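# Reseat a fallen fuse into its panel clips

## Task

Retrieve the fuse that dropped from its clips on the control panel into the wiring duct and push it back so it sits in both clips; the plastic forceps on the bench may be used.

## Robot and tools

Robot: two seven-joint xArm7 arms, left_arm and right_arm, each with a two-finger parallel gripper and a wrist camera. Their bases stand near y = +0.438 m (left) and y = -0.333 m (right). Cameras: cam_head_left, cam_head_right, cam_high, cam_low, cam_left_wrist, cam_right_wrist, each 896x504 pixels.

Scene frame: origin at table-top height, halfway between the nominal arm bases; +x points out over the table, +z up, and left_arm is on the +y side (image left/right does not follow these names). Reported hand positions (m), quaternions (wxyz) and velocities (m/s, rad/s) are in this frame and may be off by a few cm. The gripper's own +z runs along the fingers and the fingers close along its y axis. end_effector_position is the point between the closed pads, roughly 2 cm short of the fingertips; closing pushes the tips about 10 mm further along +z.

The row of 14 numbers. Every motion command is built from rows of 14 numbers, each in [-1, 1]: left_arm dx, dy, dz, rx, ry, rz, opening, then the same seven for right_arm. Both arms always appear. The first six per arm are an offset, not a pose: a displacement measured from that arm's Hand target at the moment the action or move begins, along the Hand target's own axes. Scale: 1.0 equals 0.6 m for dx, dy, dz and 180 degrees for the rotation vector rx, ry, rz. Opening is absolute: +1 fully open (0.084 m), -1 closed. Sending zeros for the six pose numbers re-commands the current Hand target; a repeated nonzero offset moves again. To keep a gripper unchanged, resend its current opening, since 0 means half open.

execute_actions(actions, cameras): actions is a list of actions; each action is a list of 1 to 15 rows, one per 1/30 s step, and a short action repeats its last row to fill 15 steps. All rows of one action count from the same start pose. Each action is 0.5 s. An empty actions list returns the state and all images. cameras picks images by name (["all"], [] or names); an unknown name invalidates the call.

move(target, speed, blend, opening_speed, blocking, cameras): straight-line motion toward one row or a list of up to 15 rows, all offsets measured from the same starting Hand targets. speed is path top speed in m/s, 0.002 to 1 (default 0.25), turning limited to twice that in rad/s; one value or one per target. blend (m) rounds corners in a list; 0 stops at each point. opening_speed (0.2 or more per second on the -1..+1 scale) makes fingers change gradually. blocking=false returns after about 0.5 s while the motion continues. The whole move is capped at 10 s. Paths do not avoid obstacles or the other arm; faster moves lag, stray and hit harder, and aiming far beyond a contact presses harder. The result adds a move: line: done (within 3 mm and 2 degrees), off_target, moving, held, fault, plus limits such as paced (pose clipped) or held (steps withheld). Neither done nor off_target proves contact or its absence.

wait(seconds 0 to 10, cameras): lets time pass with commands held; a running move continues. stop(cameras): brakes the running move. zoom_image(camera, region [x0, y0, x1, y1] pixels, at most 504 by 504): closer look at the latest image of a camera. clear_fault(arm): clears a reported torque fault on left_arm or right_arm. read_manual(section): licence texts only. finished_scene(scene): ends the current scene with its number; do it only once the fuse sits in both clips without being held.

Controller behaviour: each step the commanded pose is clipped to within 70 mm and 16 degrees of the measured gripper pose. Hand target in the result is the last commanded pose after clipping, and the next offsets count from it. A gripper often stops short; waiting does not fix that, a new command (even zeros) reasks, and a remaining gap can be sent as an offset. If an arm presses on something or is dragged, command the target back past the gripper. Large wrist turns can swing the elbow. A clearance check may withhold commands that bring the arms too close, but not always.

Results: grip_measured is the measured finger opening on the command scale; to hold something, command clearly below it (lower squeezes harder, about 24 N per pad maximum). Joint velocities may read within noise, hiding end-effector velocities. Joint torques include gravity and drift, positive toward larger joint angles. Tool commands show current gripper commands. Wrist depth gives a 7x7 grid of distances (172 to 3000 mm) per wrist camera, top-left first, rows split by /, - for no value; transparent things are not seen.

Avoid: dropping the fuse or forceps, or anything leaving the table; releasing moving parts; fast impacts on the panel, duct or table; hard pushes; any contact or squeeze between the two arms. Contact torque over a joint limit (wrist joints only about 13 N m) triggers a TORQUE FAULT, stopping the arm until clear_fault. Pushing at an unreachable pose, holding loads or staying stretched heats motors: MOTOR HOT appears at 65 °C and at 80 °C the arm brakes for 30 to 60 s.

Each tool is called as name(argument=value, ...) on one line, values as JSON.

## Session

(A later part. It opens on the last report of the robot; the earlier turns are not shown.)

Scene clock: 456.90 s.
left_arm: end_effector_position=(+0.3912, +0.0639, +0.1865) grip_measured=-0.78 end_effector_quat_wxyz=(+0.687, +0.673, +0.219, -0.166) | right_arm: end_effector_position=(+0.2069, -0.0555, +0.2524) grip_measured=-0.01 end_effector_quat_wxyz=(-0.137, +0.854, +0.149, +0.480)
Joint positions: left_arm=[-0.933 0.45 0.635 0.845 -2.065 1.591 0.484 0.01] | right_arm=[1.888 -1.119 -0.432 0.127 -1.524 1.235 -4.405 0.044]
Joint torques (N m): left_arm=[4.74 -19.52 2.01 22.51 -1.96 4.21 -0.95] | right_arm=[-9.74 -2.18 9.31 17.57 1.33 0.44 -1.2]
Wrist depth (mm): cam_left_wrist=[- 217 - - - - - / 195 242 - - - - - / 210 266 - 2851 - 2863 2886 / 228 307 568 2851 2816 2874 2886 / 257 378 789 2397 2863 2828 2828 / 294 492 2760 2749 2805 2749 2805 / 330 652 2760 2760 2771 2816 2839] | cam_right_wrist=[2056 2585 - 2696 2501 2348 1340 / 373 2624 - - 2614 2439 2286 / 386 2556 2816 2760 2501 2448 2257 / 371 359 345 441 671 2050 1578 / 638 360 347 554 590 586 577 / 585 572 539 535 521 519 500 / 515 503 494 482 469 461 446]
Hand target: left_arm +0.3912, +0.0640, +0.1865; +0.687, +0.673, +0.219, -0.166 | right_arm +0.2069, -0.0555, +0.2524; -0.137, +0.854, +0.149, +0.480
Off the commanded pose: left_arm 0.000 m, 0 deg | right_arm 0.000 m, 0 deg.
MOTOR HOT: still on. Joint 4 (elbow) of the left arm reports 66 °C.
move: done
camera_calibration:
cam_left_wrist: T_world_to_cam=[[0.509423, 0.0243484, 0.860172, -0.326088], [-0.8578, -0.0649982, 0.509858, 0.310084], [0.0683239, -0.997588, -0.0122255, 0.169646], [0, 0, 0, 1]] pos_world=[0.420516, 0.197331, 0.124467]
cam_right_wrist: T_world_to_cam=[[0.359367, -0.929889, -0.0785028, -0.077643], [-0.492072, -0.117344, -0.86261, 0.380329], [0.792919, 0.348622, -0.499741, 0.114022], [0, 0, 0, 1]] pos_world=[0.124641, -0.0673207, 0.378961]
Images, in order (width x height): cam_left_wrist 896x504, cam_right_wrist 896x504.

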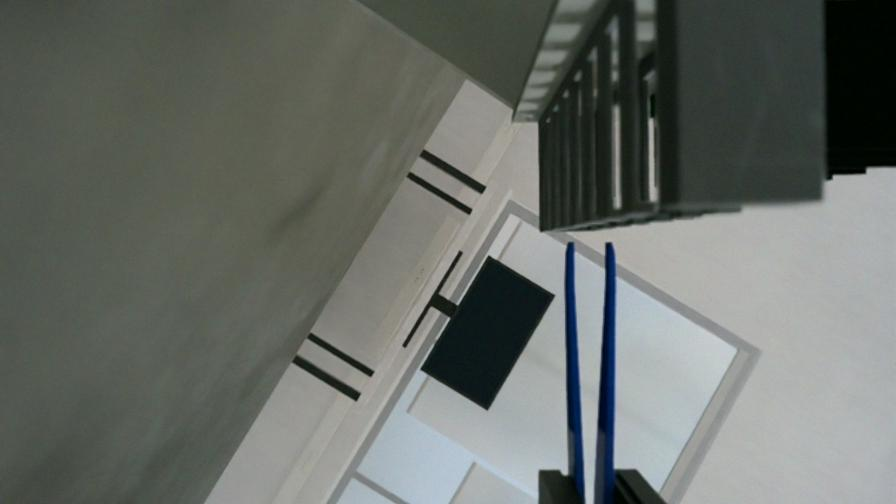

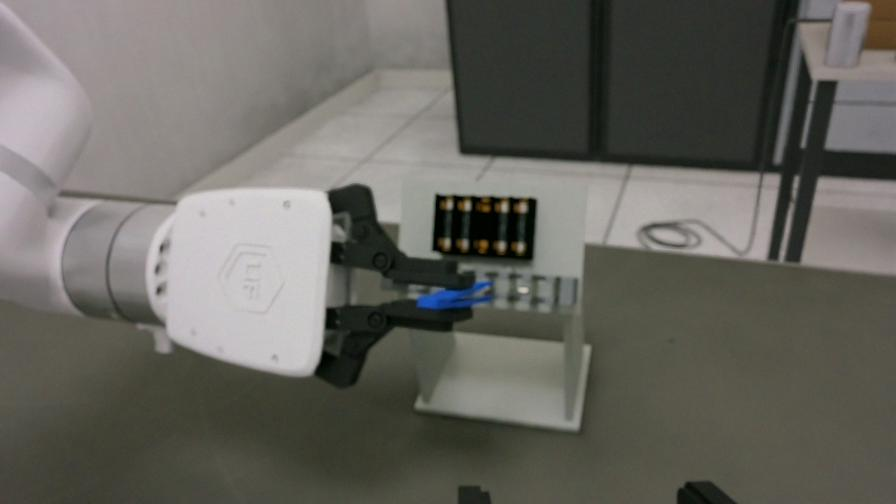

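move(target=[0.0333,0,0,0,0,0,-0.76,0,0,0,0,0,0,0], speed=0.05, cameras=["cam_right_wrist","cam_left_wrist"])

zoom_image(camera="cam_right_wrist", region=[460, 260, 560, 324])

zoom_image(camera="cam_left_wrist", region=[500, 130, 700, 330])

Scene clock: 529.77 s.
left_arm: end_effector_position=(+0.4082, +0.0653, +0.1761) grip_measured=-0.78 end_effector_quat_wxyz=(+0.687, +0.673, +0.219, -0.166) | right_arm: end_effector_position=(+0.2069, -0.0555, +0.2524) grip_measured=-0.01 end_effector_quat_wxyz=(-0.137, +0.854, +0.149, +0.480)
Joint positions: left_arm=[-0.901 0.522 0.627 0.905 -2.075 1.625 0.473 0.01] | right_arm=[1.888 -1.119 -0.432 0.127 -1.524 1.235 -4.405 0.044]
Joint torques (N m): left_arm=[4.94 -20.5 2.5 22.35 -5.07 3.91 -0.85] | right_arm=[-9.47 -2.1 9.21 17.56 0.95 0.34 -1.13]
Wrist depth (mm): cam_left_wrist=[- 189 - - - - - / - 216 - - - - - / 198 244 - - - - - / 209 271 - 2727 - - 2874 / 236 317 - 2414 - 2839 2839 / 270 427 2771 2771 2760 2793 2828 / 316 599 2760 2760 2782 2760 2816] | cam_right_wrist=[2056 2585 - 2685 2448 2309 1340 / 376 2634 - - 2595 2372 2235 / 376 2528 2935 2727 2519 2474 2242 / 388 380 368 440 670 2056 1600 / 646 386 369 550 589 586 580 / 587 572 552 536 521 517 499 / 515 503 494 483 469 461 447]
Hand target: left_arm +0.4082, +0.0653, +0.1760; +0.687, +0.673, +0.219, -0.166 | right_arm +0.2069, -0.0555, +0.2524; -0.137, +0.854, +0.149, +0.480
Off the commanded pose: left_arm 0.000 m, 0 deg | right_arm 0.000 m, 0 deg.
MOTOR HOT: still on. Joint 4 (elbow) of the left arm reports 66 °C.
move: done
camera_calibration:
cam_left_wrist: T_world_to_cam=[[0.509423, 0.0243484, 0.860172, -0.325697], [-0.8578, -0.0649982, 0.509858, 0.330019], [0.0683239, -0.997588, -0.0122255, 0.16966], [0, 0, 0, 1]] pos_world=[0.437416, 0.198631, 0.113967]
cam_right_wrist: T_world_to_cam=[[0.359367, -0.929889, -0.0785028, -0.077643], [-0.492072, -0.117344, -0.86261, 0.380329], [0.792919, 0.348622, -0.499741, 0.114022], [0, 0, 0, 1]] pos_world=[0.124641, -0.0673207, 0.378961]
Images, in order (width x height): cam_left_wrist 896x504, cam_right_wrist 896x504.

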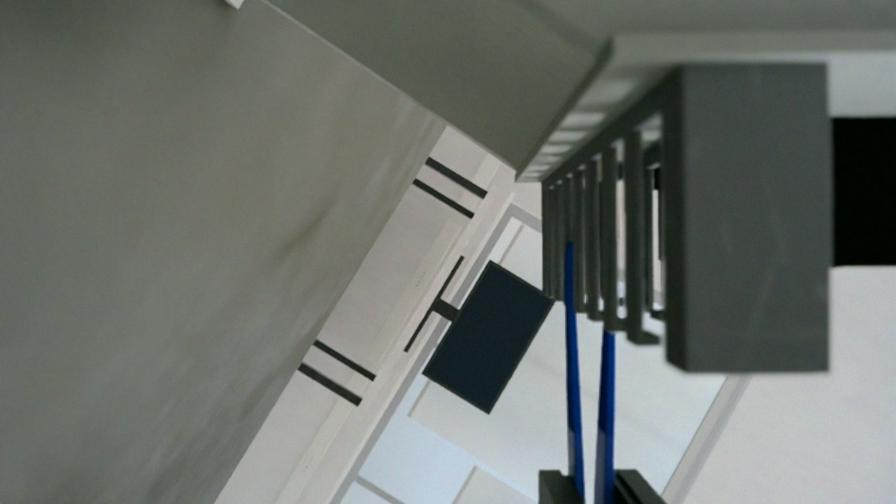

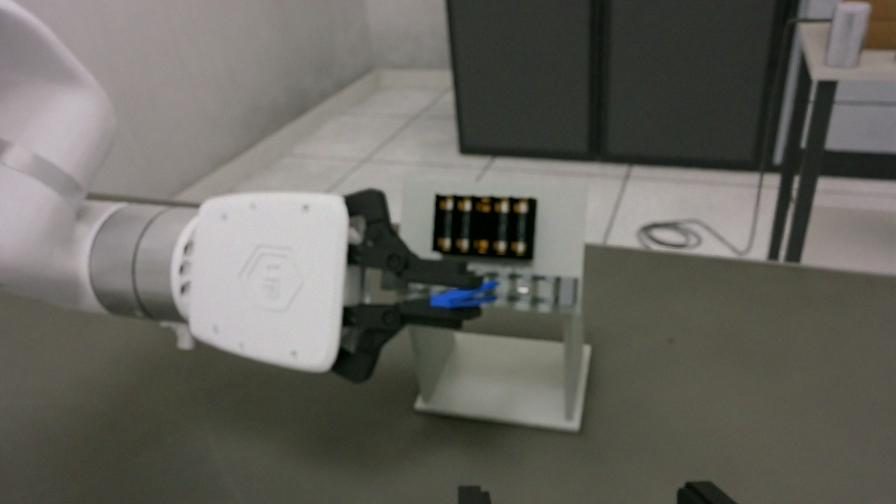

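Scaled by 5.040 from the camera's 896x504 image, which has a finer 1280x720 frame.

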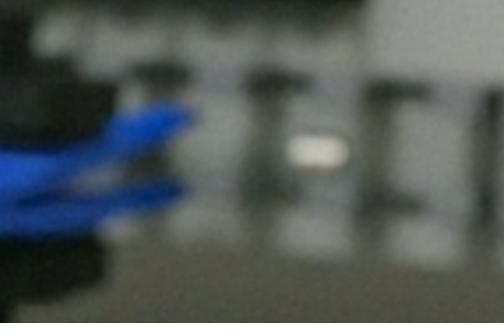

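Scaled by 2.520 from the camera's 896x504 image, which has a finer 1280x720 frame.

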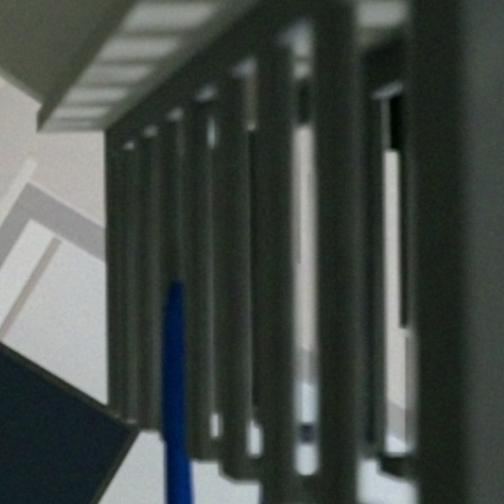

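move(target=[[0,0.0017,0,0,0,0,-0.76,0,0,0,0,0,0,0],[0.0317,0.0017,0,0,0,0,-0.76,0,0,0,0,0,0,0]], speed=0.05, cameras=["cam_right_wrist","cam_left_wrist"])

zoom_image(camera="cam_right_wrist", region=[460, 260, 560, 324])

zoom_image(camera="cam_left_wrist", region=[500, 130, 700, 330])

Scene clock: 554.27 s.
left_arm: end_effector_position=(+0.4249, +0.0666, +0.1670) grip_measured=-0.78 end_effector_quat_wxyz=(+0.687, +0.673, +0.219, -0.166) | right_arm: end_effector_position=(+0.2069, -0.0555, +0.2524) grip_measured=-0.01 end_effector_quat_wxyz=(-0.137, +0.854, +0.149, +0.480)
Joint positions: left_arm=[-0.871 0.586 0.619 0.966 -2.085 1.651 0.459 0.01] | right_arm=[1.888 -1.119 -0.432 0.127 -1.524 1.235 -4.405 0.044]
Joint torques (N m): left_arm=[4.87 -21.17 3.36 22.38 -5.38 3.69 -0.99] | right_arm=[-9.53 -2.47 8.7 17.55 0.71 0.28 -0.92]
Wrist depth (mm): cam_left_wrist=[- - - - - - - / - - - - - - - / 183 206 - - - - - / 200 250 - - - - - / 218 294 - - - - - / 251 337 - 2749 - 2805 2805 / 292 445 2771 2771 - 2793 2816] | cam_right_wrist=[1951 2634 - 2717 2474 2317 1353 / 389 2644 - - 2547 2474 2242 / 380 2575 2911 2782 2474 2457 2264 / 379 403 386 432 670 2032 1600 / 664 411 386 506 588 587 577 / 587 571 554 536 522 516 500 / 515 503 492 482 468 461 446]
Hand target: left_arm +0.4249, +0.0666, +0.1670; +0.687, +0.673, +0.219, -0.166 | right_arm +0.2069, -0.0555, +0.2524; -0.137, +0.854, +0.149, +0.480
Off the commanded pose: left_arm 0.000 m, 0 deg | right_arm 0.000 m, 0 deg.
MOTOR HOT: still on. Joint 4 (elbow) of the left arm reports 66 °C.
move: done
camera_calibration:
cam_left_wrist: T_world_to_cam=[[0.509423, 0.0243484, 0.860172, -0.326495], [-0.8578, -0.0649982, 0.509858, 0.349017], [0.0683239, -0.997588, -0.0122255, 0.169705], [0, 0, 0, 1]] pos_world=[0.454116, 0.199931, 0.104967]
cam_right_wrist: T_world_to_cam=[[0.359367, -0.929889, -0.0785028, -0.077643], [-0.492072, -0.117344, -0.86261, 0.380329], [0.792919, 0.348622, -0.499741, 0.114022], [0, 0, 0, 1]] pos_world=[0.124641, -0.0673207, 0.378961]
Images, in order (width x height): cam_left_wrist 896x504, cam_right_wrist 896x504.

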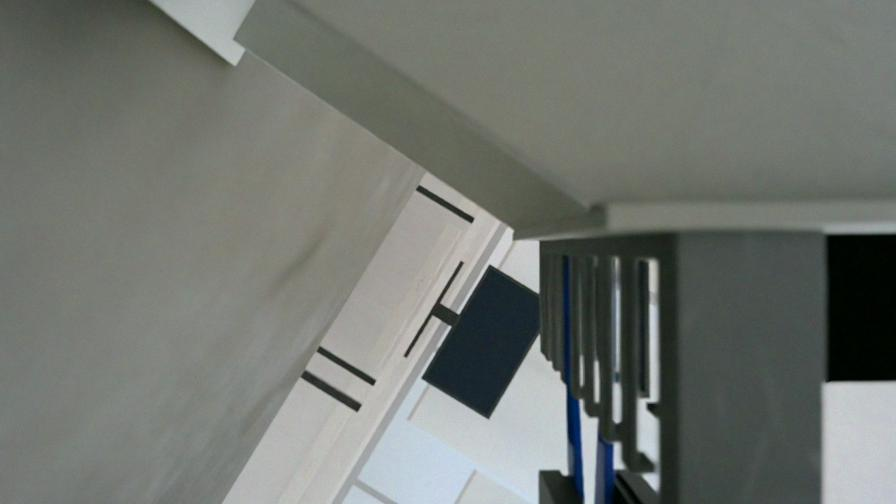

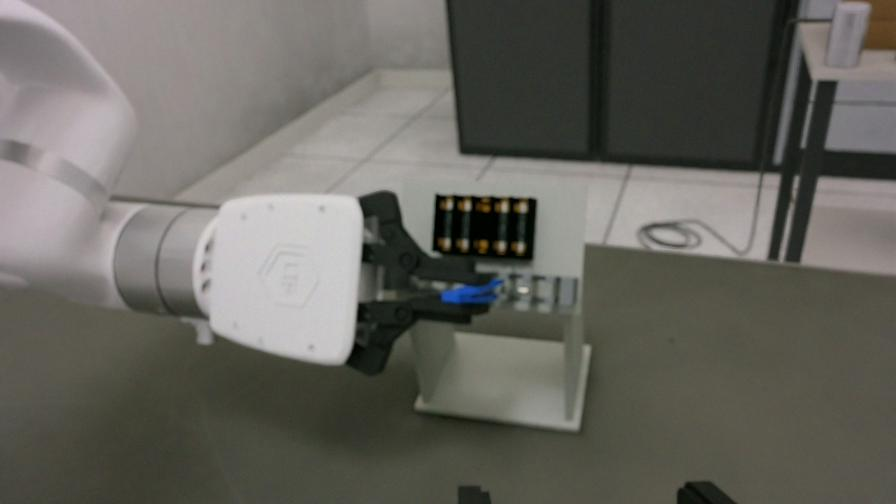

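Scaled by 5.040 from the camera's 896x504 image, which has a finer 1280x720 frame.

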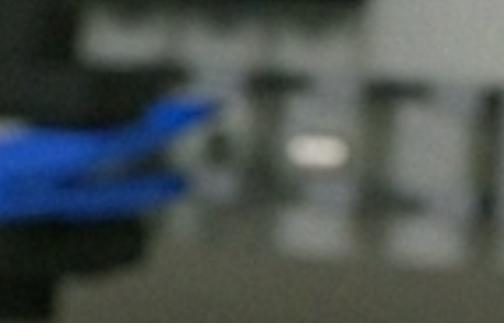

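Scaled by 2.520 from the camera's 896x504 image, which has a finer 1280x720 frame.

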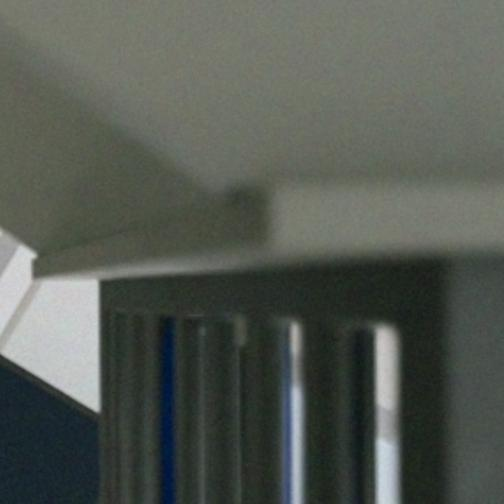

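move(target=[0,0,0,0,0,0,-0.95,0,0,0,0,0,0,0], opening_speed=0.4, cameras=["cam_right_wrist","cam_left_wrist"])

zoom_image(camera="cam_right_wrist", region=[460, 260, 560, 324])

zoom_image(camera="cam_left_wrist", region=[500, 230, 700, 430])

Scene clock: 567.37 s.
left_arm: end_effector_position=(+0.4249, +0.0666, +0.1669) grip_measured=-0.88 end_effector_quat_wxyz=(+0.687, +0.673, +0.219, -0.166) | right_arm: end_effector_position=(+0.2069, -0.0555, +0.2524) grip_measured=-0.01 end_effector_quat_wxyz=(-0.137, +0.854, +0.149, +0.480)
Joint positions: left_arm=[-0.871 0.586 0.619 0.966 -2.085 1.651 0.459 0.005] | right_arm=[1.888 -1.119 -0.432 0.127 -1.524 1.235 -4.405 0.044]
Joint torques (N m): left_arm=[3.81 -22.47 3.1 22.05 -4.81 3.4 -0.82] | right_arm=[-9.4 -2.25 8.72 17.57 0.56 0.22 -0.77]
Wrist depth (mm): cam_left_wrist=[- - - - - - - / - - - - - - - / 183 206 - - - - - / 200 251 - - - - - / 218 293 - - - - - / 250 336 - 2749 - 2793 2805 / 292 446 2727 2760 - 2771 2805] | cam_right_wrist=[1957 2624 - 2685 2457 2340 1343 / 389 2634 - - 2575 2431 2264 / 379 2634 2874 2749 2519 2431 2309 / 379 402 386 441 670 2068 1615 / 665 413 387 502 590 586 576 / 587 570 555 536 521 516 499 / 516 501 494 482 470 460 446]
Hand target: left_arm +0.4249, +0.0666, +0.1670; +0.687, +0.673, +0.219, -0.166 | right_arm +0.2069, -0.0555, +0.2524; -0.137, +0.854, +0.149, +0.480
Off the commanded pose: left_arm 0.000 m, 0 deg | right_arm 0.000 m, 0 deg.
MOTOR HOT: still on. Joint 4 (elbow) of the left arm reports 66 °C.
move: done
camera_calibration:
cam_left_wrist: T_world_to_cam=[[0.509427, 0.0242624, 0.860172, -0.326393], [-0.857797, -0.0650492, 0.509855, 0.349077], [0.0683238, -0.997587, -0.0123255, 0.169714], [0, 0, 0, 1]] pos_world=[0.454116, 0.199931, 0.104867]
cam_right_wrist: T_world_to_cam=[[0.359367, -0.929889, -0.0785028, -0.077643], [-0.492072, -0.117344, -0.86261, 0.380329], [0.792919, 0.348622, -0.499741, 0.114022], [0, 0, 0, 1]] pos_world=[0.124641, -0.0673207, 0.378961]
Images, in order (width x height): cam_left_wrist 896x504, cam_right_wrist 896x504.

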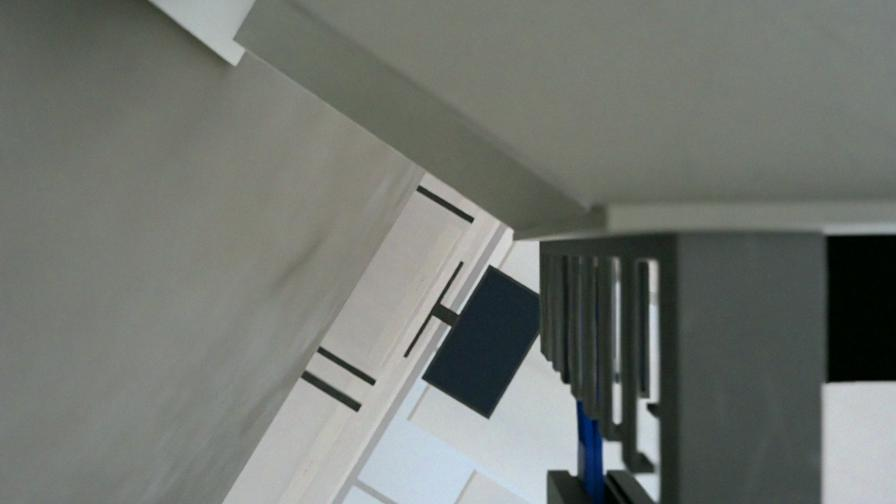

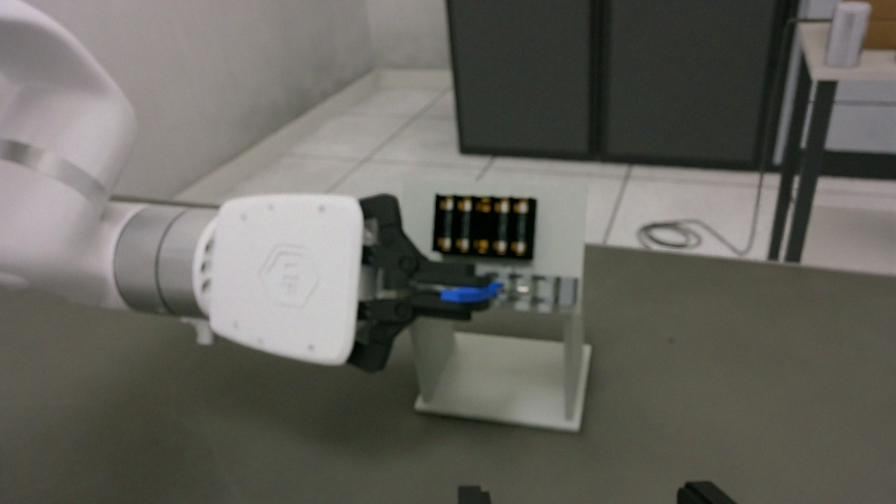

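Scaled by 5.040 from the camera's 896x504 image, which has a finer 1280x720 frame.

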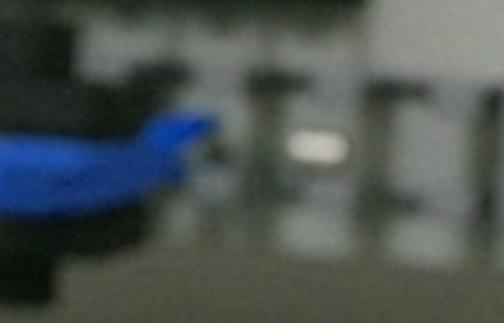

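Scaled by 2.520 from the camera's 896x504 image, which has a finer 1280x720 frame.

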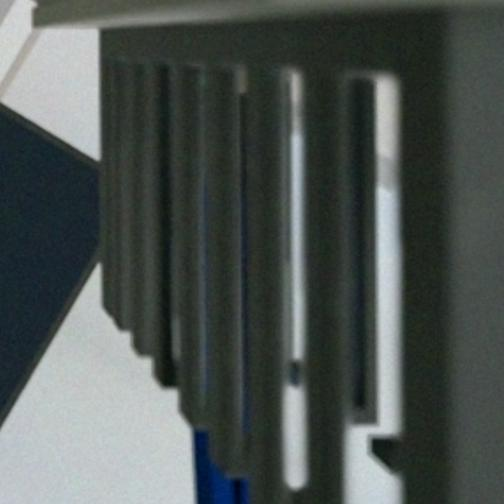

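move(target=[[0,0.0025,0,0,0,0,-0.95,0,0,0,0,0,0,0],[-0.0333,0.0025,0,0,0,0,-0.95,0,0,0,0,0,0,0]], speed=0.04, cameras=["cam_right_wrist"])

zoom_image(camera="cam_right_wrist", region=[440, 240, 580, 330])

Scene clock: 575.03 s.
left_arm: end_effector_position=(+0.4087, +0.0653, +0.1787) grip_measured=-0.88 end_effector_quat_wxyz=(+0.687, +0.673, +0.219, -0.166) | right_arm: end_effector_position=(+0.2069, -0.0555, +0.2524) grip_measured=-0.01 end_effector_quat_wxyz=(-0.137, +0.854, +0.149, +0.480)
Joint positions: left_arm=[-0.903 0.516 0.63 0.905 -2.073 1.621 0.468 0.005] | right_arm=[1.888 -1.119 -0.432 0.127 -1.524 1.235 -4.405 0.044]
Joint torques (N m): left_arm=[-4.41 -28.31 5.67 13.95 2.46 0.22 0.79] | right_arm=[-9.33 -2.62 8.16 17.56 0.38 0.09 -0.57]
Wrist depth (mm): cam_left_wrist=[- 189 - - - - - / 184 216 - - - - - / 199 252 - - - - - / 216 271 - 2816 - - 2851 / 244 316 - 2431 - 2816 2863 / 281 448 2738 2738 2793 2828 2828 / 331 638 2717 2760 2793 2805 2816] | cam_right_wrist=[2032 2604 - 2634 2465 2309 1350 / 375 2654 - - 2604 2431 2264 / 375 2585 2886 2760 2519 2465 2279 / 388 379 368 432 669 2044 1593 / 667 386 368 552 590 584 577 / 586 571 556 535 521 518 499 / 516 505 494 484 468 459 446]
Hand target: left_arm +0.4087, +0.0653, +0.1787; +0.687, +0.673, +0.219, -0.166 | right_arm +0.2069, -0.0555, +0.2524; -0.137, +0.854, +0.149, +0.480
Off the commanded pose: left_arm 0.000 m, 0 deg | right_arm 0.000 m, 0 deg.
MOTOR HOT: still on. Joint 4 (elbow) of the left arm reports 66 °C.
move: done
camera_calibration:
cam_right_wrist: T_world_to_cam=[[0.359367, -0.929889, -0.0785028, -0.077643], [-0.492072, -0.117344, -0.86261, 0.380329], [0.792919, 0.348622, -0.499741, 0.114022], [0, 0, 0, 1]] pos_world=[0.124641, -0.0673207, 0.378961]
Images, in order (width x height): cam_right_wrist 896x504.

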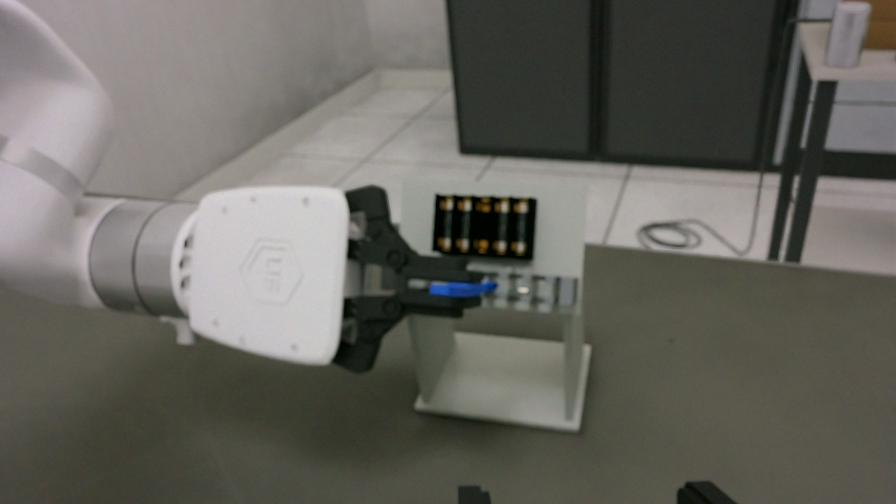

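Scaled by 3.600 from the camera's 896x504 image, which has a finer 1280x720 frame.

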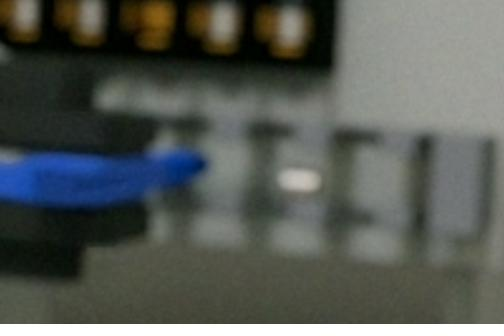

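move(target=[[-0.0133,0,0,0,0,0,-0.95,0,0,0,0,0,0,0],[-0.0133,0,0,0,0,0,-0.76,0,0,0,0,0,0,0],[-0.0133,-0.0078,0,0,0,0,-0.76,0,0,0,0,0,0,0]], speed=0.05, opening_speed=0.4, cameras=["cam_right_wrist","cam_left_wrist"])

zoom_image(camera="cam_right_wrist", region=[460, 260, 560, 324])

zoom_image(camera="cam_left_wrist", region=[500, 130, 700, 330])

Scene clock: 625.50 s.
left_arm: end_effector_position=(+0.3995, +0.0646, +0.1789) grip_measured=-0.78 end_effector_quat_wxyz=(+0.687, +0.673, +0.219, -0.166) | right_arm: end_effector_position=(+0.2069, -0.0555, +0.2524) grip_measured=-0.01 end_effector_quat_wxyz=(-0.137, +0.854, +0.149, +0.480)
Joint positions: left_arm=[-0.916 0.493 0.63 0.875 -2.073 1.613 0.482 0.01] | right_arm=[1.888 -1.119 -0.432 0.127 -1.524 1.235 -4.405 0.044]
Joint torques (N m): left_arm=[4.69 -19.96 2.14 13.85 -1.65 4.03 0.81] | right_arm=[-9.24 -2.73 7.92 17.8 0.35 -0.03 -0.4]
Wrist depth (mm): cam_left_wrist=[- 203 - - - - - / 184 228 - - - - - / 199 260 - - - - - / 216 290 - 2793 - 2886 2886 / 243 359 2585 2439 2816 2816 2863 / 280 472 2717 2771 2782 2805 2851 / 328 633 2749 2782 2782 2793 2782] | cam_right_wrist=[2032 2566 - 2675 2483 2356 1332 / 374 2675 - - 2585 2431 2213 / 377 2614 2874 2771 2465 2439 2294 / 379 372 357 440 672 2068 1589 / 638 375 358 548 590 585 579 / 586 572 540 535 522 519 499 / 516 503 495 481 469 461 447]
Hand target: left_arm +0.3995, +0.0646, +0.1789; +0.687, +0.673, +0.219, -0.166 | right_arm +0.2069, -0.0555, +0.2524; -0.137, +0.854, +0.149, +0.480
Off the commanded pose: left_arm 0.000 m, 0 deg | right_arm 0.000 m, 0 deg.
MOTOR HOT: cleared for the motors of the left arm.
move: done
camera_calibration:
cam_left_wrist: T_world_to_cam=[[0.509433, 0.0242119, 0.86017, -0.32372], [-0.857802, -0.0649636, 0.509859, 0.321025], [0.0682243, -0.997594, -0.0123255, 0.169647], [0, 0, 0, 1]] pos_world=[0.428716, 0.197931, 0.116867]
cam_right_wrist: T_world_to_cam=[[0.359367, -0.929889, -0.0785028, -0.077643], [-0.492072, -0.117344, -0.86261, 0.380329], [0.792919, 0.348622, -0.499741, 0.114022], [0, 0, 0, 1]] pos_world=[0.124641, -0.0673207, 0.378961]
Images, in order (width x height): cam_left_wrist 896x504, cam_right_wrist 896x504.

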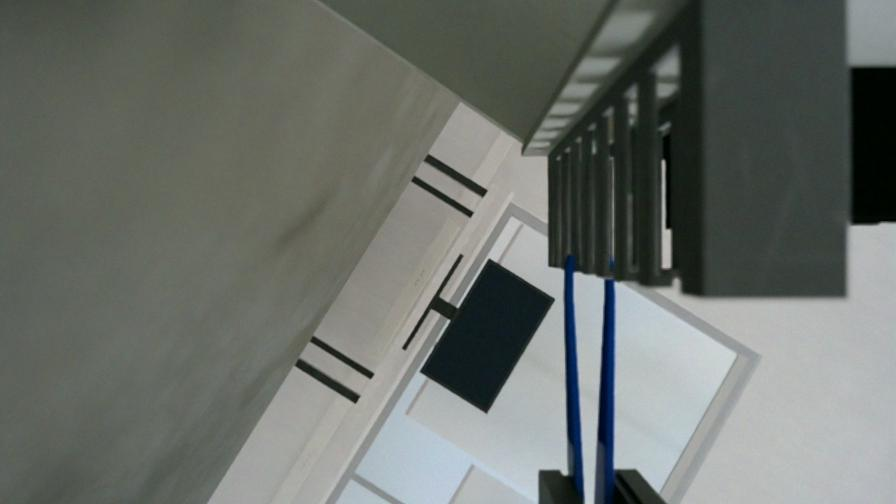

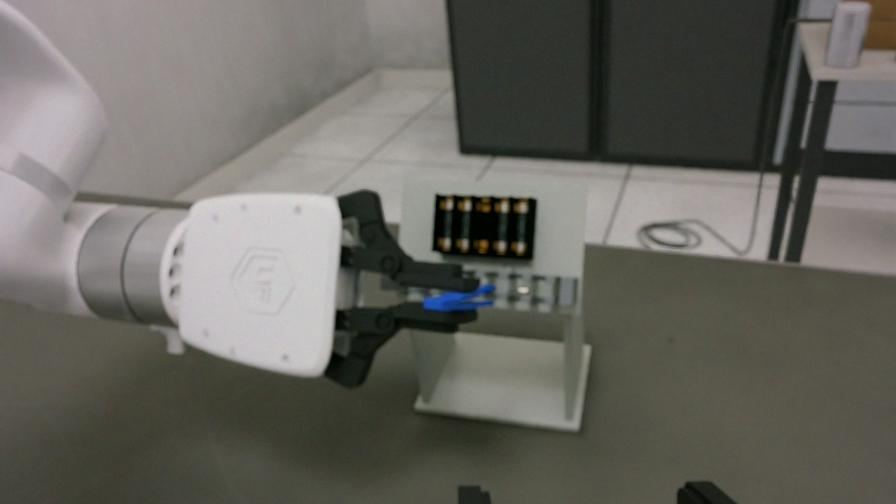

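Scaled by 5.040 from the camera's 896x504 image, which has a finer 1280x720 frame.

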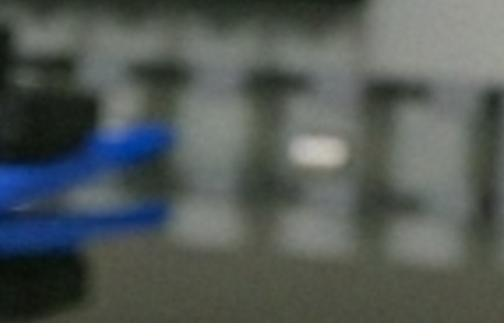

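Scaled by 2.520 from the camera's 896x504 image, which has a finer 1280x720 frame.

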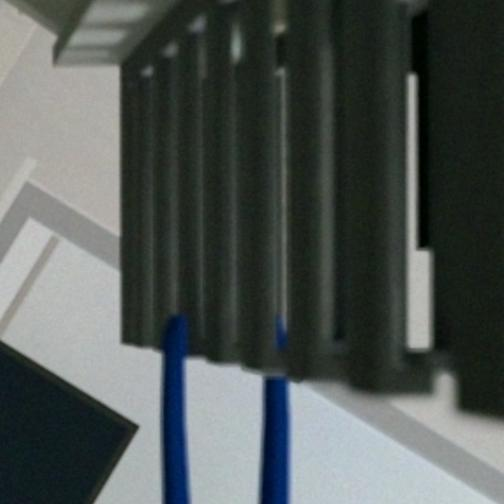

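move(target=[0.0367,0,0,0,0,0,-0.76,0,0,0,0,0,0,0], speed=0.05, cameras=["cam_left_wrist","cam_right_wrist"])

zoom_image(camera="cam_right_wrist", region=[460, 260, 560, 324])

zoom_image(camera="cam_left_wrist", region=[500, 130, 700, 330])

Scene clock: 667.30 s.
left_arm: end_effector_position=(+0.4182, +0.0660, +0.1674) grip_measured=-0.78 end_effector_quat_wxyz=(+0.687, +0.673, +0.219, -0.166) | right_arm: end_effector_position=(+0.2069, -0.0555, +0.2524) grip_measured=-0.01 end_effector_quat_wxyz=(-0.137, +0.854, +0.149, +0.480)
Joint positions: left_arm=[-0.881 0.57 0.62 0.944 -2.085 1.646 0.469 0.01] | right_arm=[1.888 -1.119 -0.432 0.127 -1.524 1.235 -4.405 0.044]
Joint torques (N m): left_arm=[4.93 -21.32 3.04 22.03 -5.26 3.98 -0.88] | right_arm=[-9.19 -2.35 7.69 17.87 0.08 -0.18 -0.32]
Wrist depth (mm): cam_left_wrist=[- - - - - - - / - 195 - - - - - / 184 227 - - - - - / 200 262 - - - - - / 219 295 - - - - - / 251 356 - 2793 - 2863 2749 / 293 479 2771 2717 - 2749 2828] | cam_right_wrist=[2008 2575 - 2624 2457 2325 1345 / 387 2644 - - 2585 2381 2242 / 378 2604 2948 2805 2519 2465 2279 / 380 396 379 441 669 2068 1607 / 646 401 380 504 589 585 577 / 591 571 555 536 522 517 499 / 516 503 494 482 470 461 447]
Hand target: left_arm +0.4182, +0.0661, +0.1674; +0.687, +0.673, +0.219, -0.166 | right_arm +0.2069, -0.0555, +0.2524; -0.137, +0.854, +0.149, +0.480
Off the commanded pose: left_arm 0.000 m, 0 deg | right_arm 0.000 m, 0 deg.
move: done
camera_calibration:
cam_left_wrist: T_world_to_cam=[[0.509423, 0.0243484, 0.860172, -0.323414], [-0.8578, -0.0649982, 0.509858, 0.343033], [0.0683239, -0.997588, -0.0122255, 0.169669], [0, 0, 0, 1]] pos_world=[0.447416, 0.199431, 0.105367]
cam_right_wrist: T_world_to_cam=[[0.359367, -0.929889, -0.0785028, -0.077643], [-0.492072, -0.117344, -0.86261, 0.380329], [0.792919, 0.348622, -0.499741, 0.114022], [0, 0, 0, 1]] pos_world=[0.124641, -0.0673207, 0.378961]
Images, in order (width x height): cam_left_wrist 896x504, cam_right_wrist 896x504.

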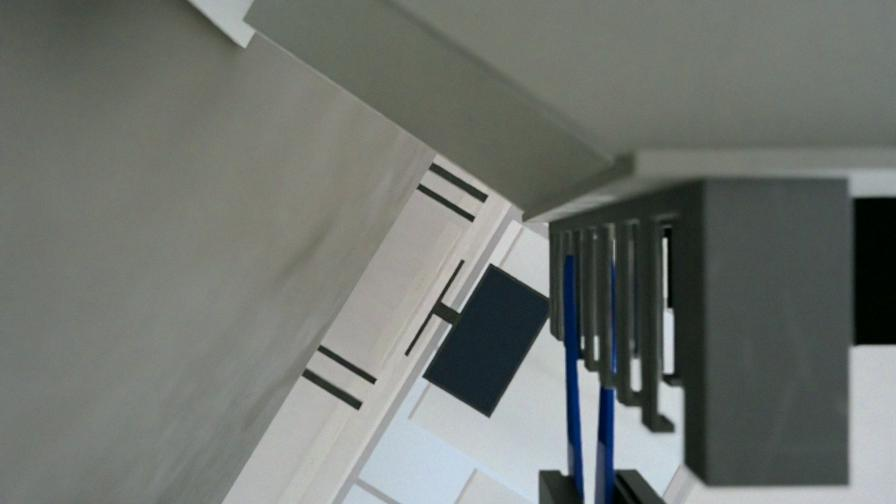

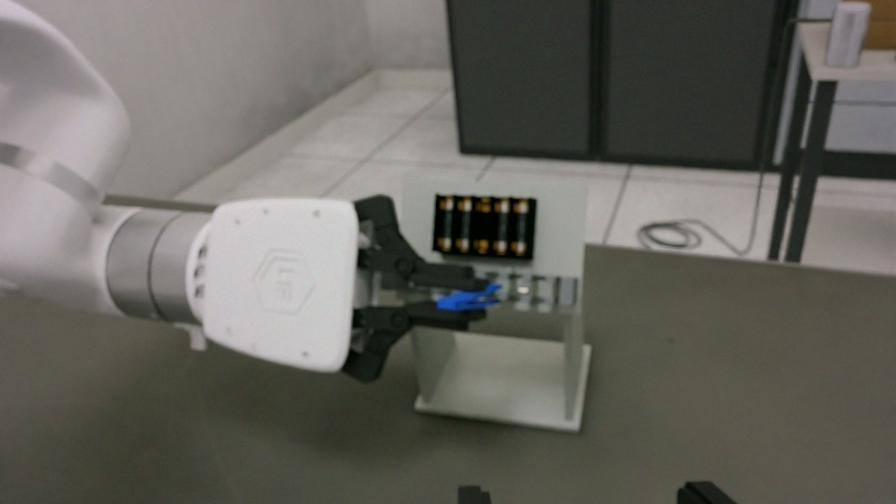

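Scaled by 5.040 from the camera's 896x504 image, which has a finer 1280x720 frame.

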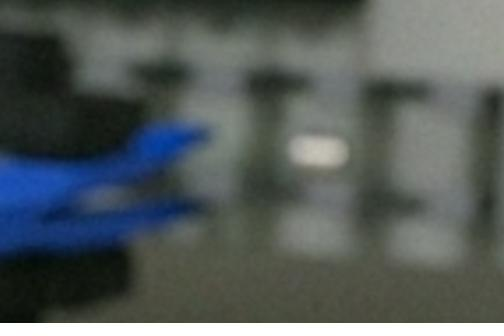

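Scaled by 2.520 from the camera's 896x504 image, which has a finer 1280x720 frame.

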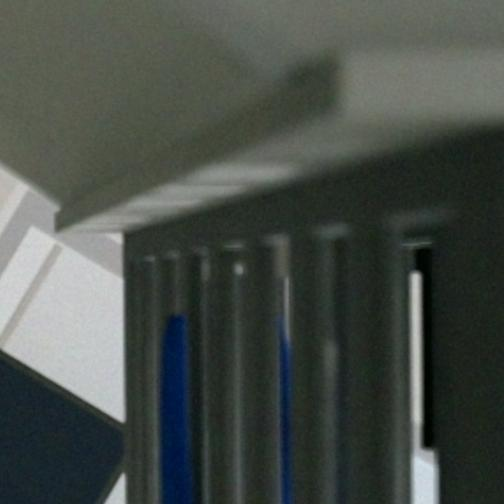

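move(target=[0.007,0.001,0,0,0,0,-0.76,0,0,0,0,0,0,0], speed=0.03, cameras=["cam_left_wrist","cam_right_wrist"])

zoom_image(camera="cam_right_wrist", region=[460, 260, 560, 324])

move(target=[0,0,0,0,0,0,-0.95,0,0,0,0,0,0,0], speed=0.03, opening_speed=0.4, cameras=["cam_left_wrist","cam_right_wrist"])

zoom_image(camera="cam_right_wrist", region=[460, 260, 560, 324])

zoom_image(camera="cam_left_wrist", region=[500, 130, 700, 330])

Scene clock: 687.47 s.
left_arm: end_effector_position=(+0.4220, +0.0664, +0.1657) grip_measured=-0.78 end_effector_quat_wxyz=(+0.687, +0.673, +0.219, -0.166) | right_arm: end_effector_position=(+0.2069, -0.0555, +0.2524) grip_measured=-0.01 end_effector_quat_wxyz=(-0.137, +0.854, +0.149, +0.480)
Joint positions: left_arm=[-0.874 0.584 0.619 0.958 -2.086 1.651 0.465 0.01] | right_arm=[1.888 -1.119 -0.432 0.127 -1.524 1.235 -4.405 0.044]
Joint torques (N m): left_arm=[4.78 -21.9 3.24 21.84 -5.23 4.09 -1.03] | right_arm=[-8.84 -2 7.24 17.57 0.01 -0.12 -0.05]
Wrist depth (mm): cam_left_wrist=[- - - - - - - / - - - - - - - / 181 210 - - - - - / 197 258 - - - - - / 216 290 - - - - - / 247 351 - 2828 - 2805 2782 / 289 440 2727 2749 - 2782 2793] | cam_right_wrist=[2014 2624 - 2717 2483 2340 1350 / 388 2664 - - 2575 2389 2264 / 379 2675 2899 2805 2492 2457 2309 / 380 401 386 432 672 2038 1604 / 643 406 384 501 589 584 577 / 589 571 553 536 522 518 500 / 517 504 495 482 469 461 447]
Hand target: left_arm +0.4221, +0.0664, +0.1657; +0.687, +0.673, +0.219, -0.166 | right_arm +0.2069, -0.0555, +0.2524; -0.137, +0.854, +0.149, +0.480
Off the commanded pose: left_arm 0.000 m, 0 deg | right_arm 0.000 m, 0 deg.
move: done
camera_calibration:
cam_left_wrist: T_world_to_cam=[[0.50943, 0.0242627, 0.86017, -0.323931], [-0.857796, -0.0650491, 0.509858, 0.347273], [0.0683238, -0.997587, -0.0123255, 0.169691], [0, 0, 0, 1]] pos_world=[0.451316, 0.199731, 0.103667]
cam_right_wrist: T_world_to_cam=[[0.359367, -0.929889, -0.0785028, -0.077643], [-0.492072, -0.117344, -0.86261, 0.380329], [0.792919, 0.348622, -0.499741, 0.114022], [0, 0, 0, 1]] pos_world=[0.124641, -0.0673207, 0.378961]
Images, in order (width x height): cam_left_wrist 896x504, cam_right_wrist 896x504.

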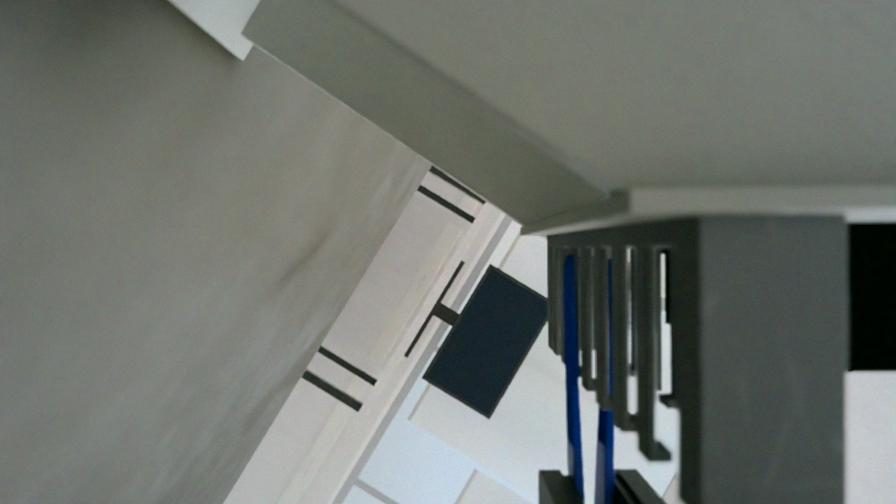

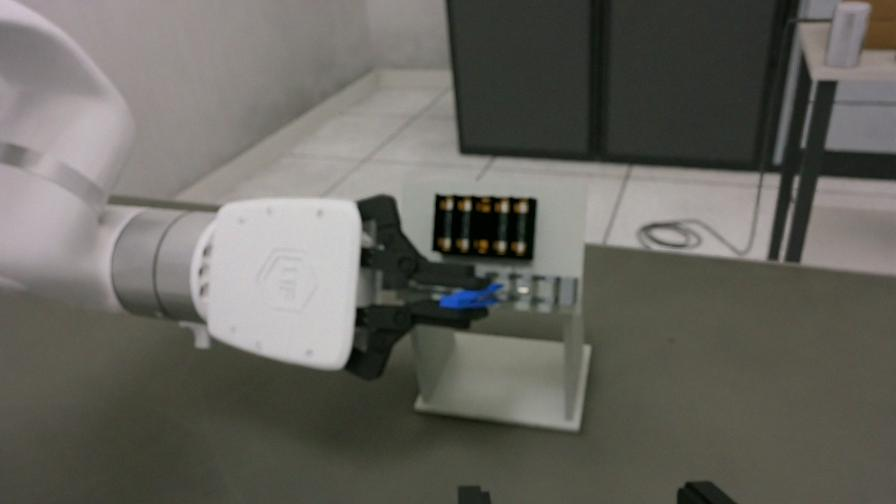

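Scaled by 5.040 from the camera's 896x504 image, which has a finer 1280x720 frame.

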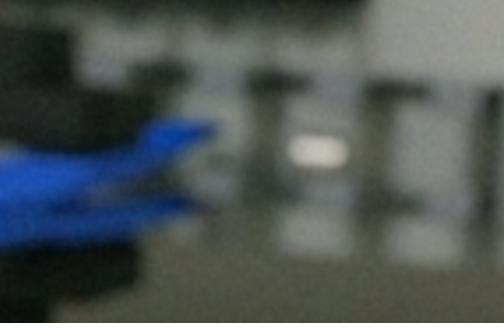

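Scene clock: 688.17 s.
left_arm: end_effector_position=(+0.4221, +0.0663, +0.1657) grip_measured=-0.88 end_effector_quat_wxyz=(+0.687, +0.673, +0.219, -0.166) | right_arm: end_effector_position=(+0.2069, -0.0555, +0.2524) grip_measured=-0.01 end_effector_quat_wxyz=(-0.137, +0.854, +0.149, +0.480)
Joint positions: left_arm=[-0.874 0.584 0.619 0.958 -2.086 1.651 0.465 0.005] | right_arm=[1.888 -1.119 -0.432 0.127 -1.524 1.235 -4.405 0.044]
Joint torques (N m): left_arm=[4.53 -21.5 4 20.93 -5.14 3.26 -0.94] | right_arm=[-8.84 -2.43 7.3 17.61 -0.13 -0.12 -0.1]
Wrist depth (mm): cam_left_wrist=[- - - - - - - / - - - - - - - / 181 209 - - - - - / 197 257 - - - - - / 216 290 - - - - - / 248 350 - 2771 - 2749 2793 / 289 440 2727 2793 - 2782 2816] | cam_right_wrist=[2032 2595 - 2685 2483 2340 1343 / 387 2634 - - 2644 2448 2264 / 379 2664 2851 2760 2528 2457 2302 / 379 400 384 433 671 2056 1604 / 648 406 384 503 589 582 576 / 590 573 553 536 522 517 499 / 516 506 496 483 467 462 448]
Hand target: left_arm +0.4221, +0.0664, +0.1657; +0.687, +0.673, +0.219, -0.166 | right_arm +0.2069, -0.0555, +0.2524; -0.137, +0.854, +0.149, +0.480
Off the commanded pose: left_arm 0.000 m, 0 deg | right_arm 0.000 m, 0 deg.
move: done
camera_calibration:
cam_left_wrist: T_world_to_cam=[[0.509423, 0.0243484, 0.860172, -0.323945], [-0.8578, -0.0649982, 0.509858, 0.347265], [0.0683239, -0.997588, -0.0122255, 0.169681], [0, 0, 0, 1]] pos_world=[0.451316, 0.199731, 0.103667]
cam_right_wrist: T_world_to_cam=[[0.359367, -0.929889, -0.0785028, -0.077643], [-0.492072, -0.117344, -0.86261, 0.380329], [0.792919, 0.348622, -0.499741, 0.114022], [0, 0, 0, 1]] pos_world=[0.124641, -0.0673207, 0.378961]
Images, in order (width x height): cam_left_wrist 896x504, cam_right_wrist 896x504.

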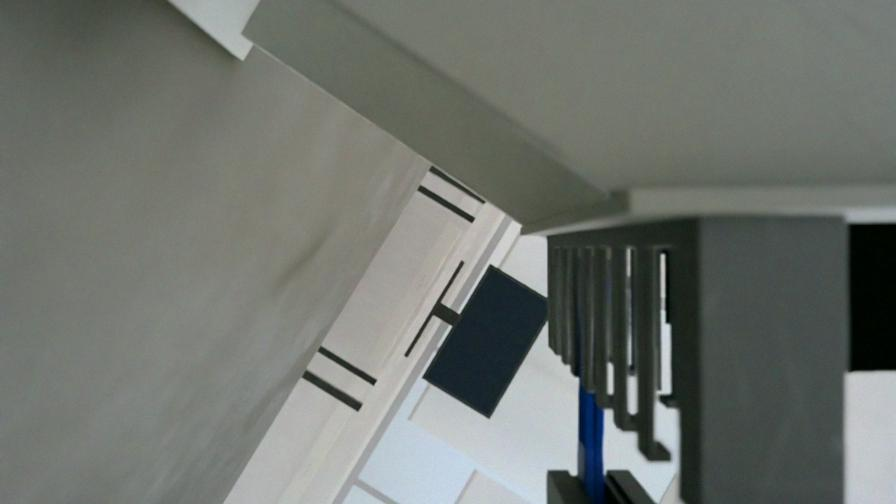

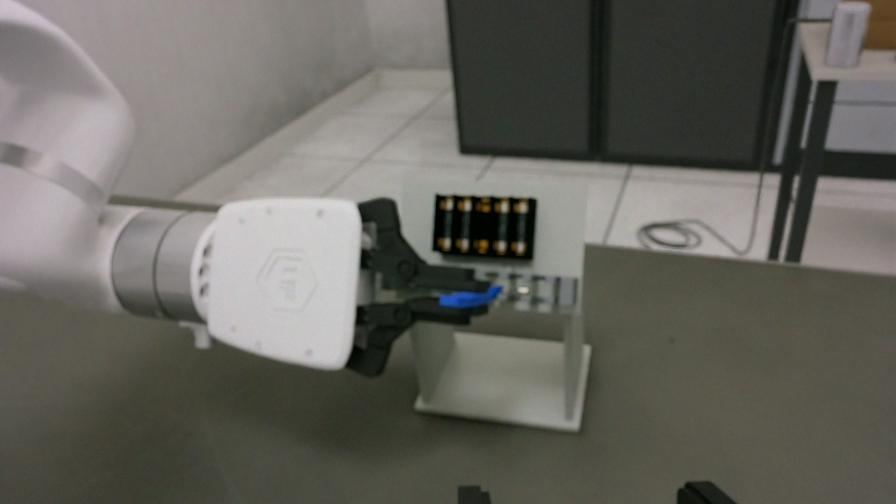

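Scaled by 5.040 from the camera's 896x504 image, which has a finer 1280x720 frame.

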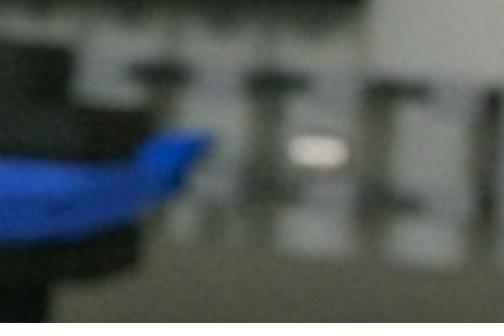

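Scaled by 2.520 from the camera's 896x504 image, which has a finer 1280x720 frame.

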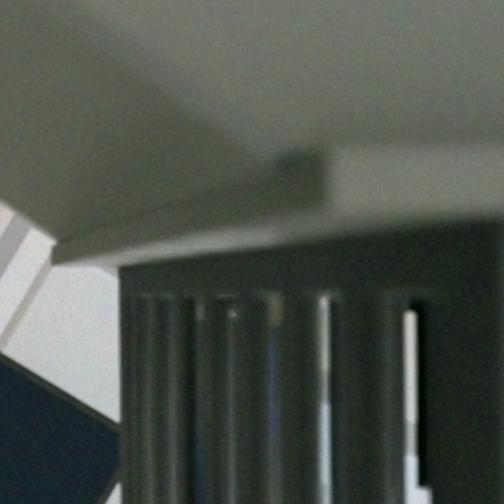

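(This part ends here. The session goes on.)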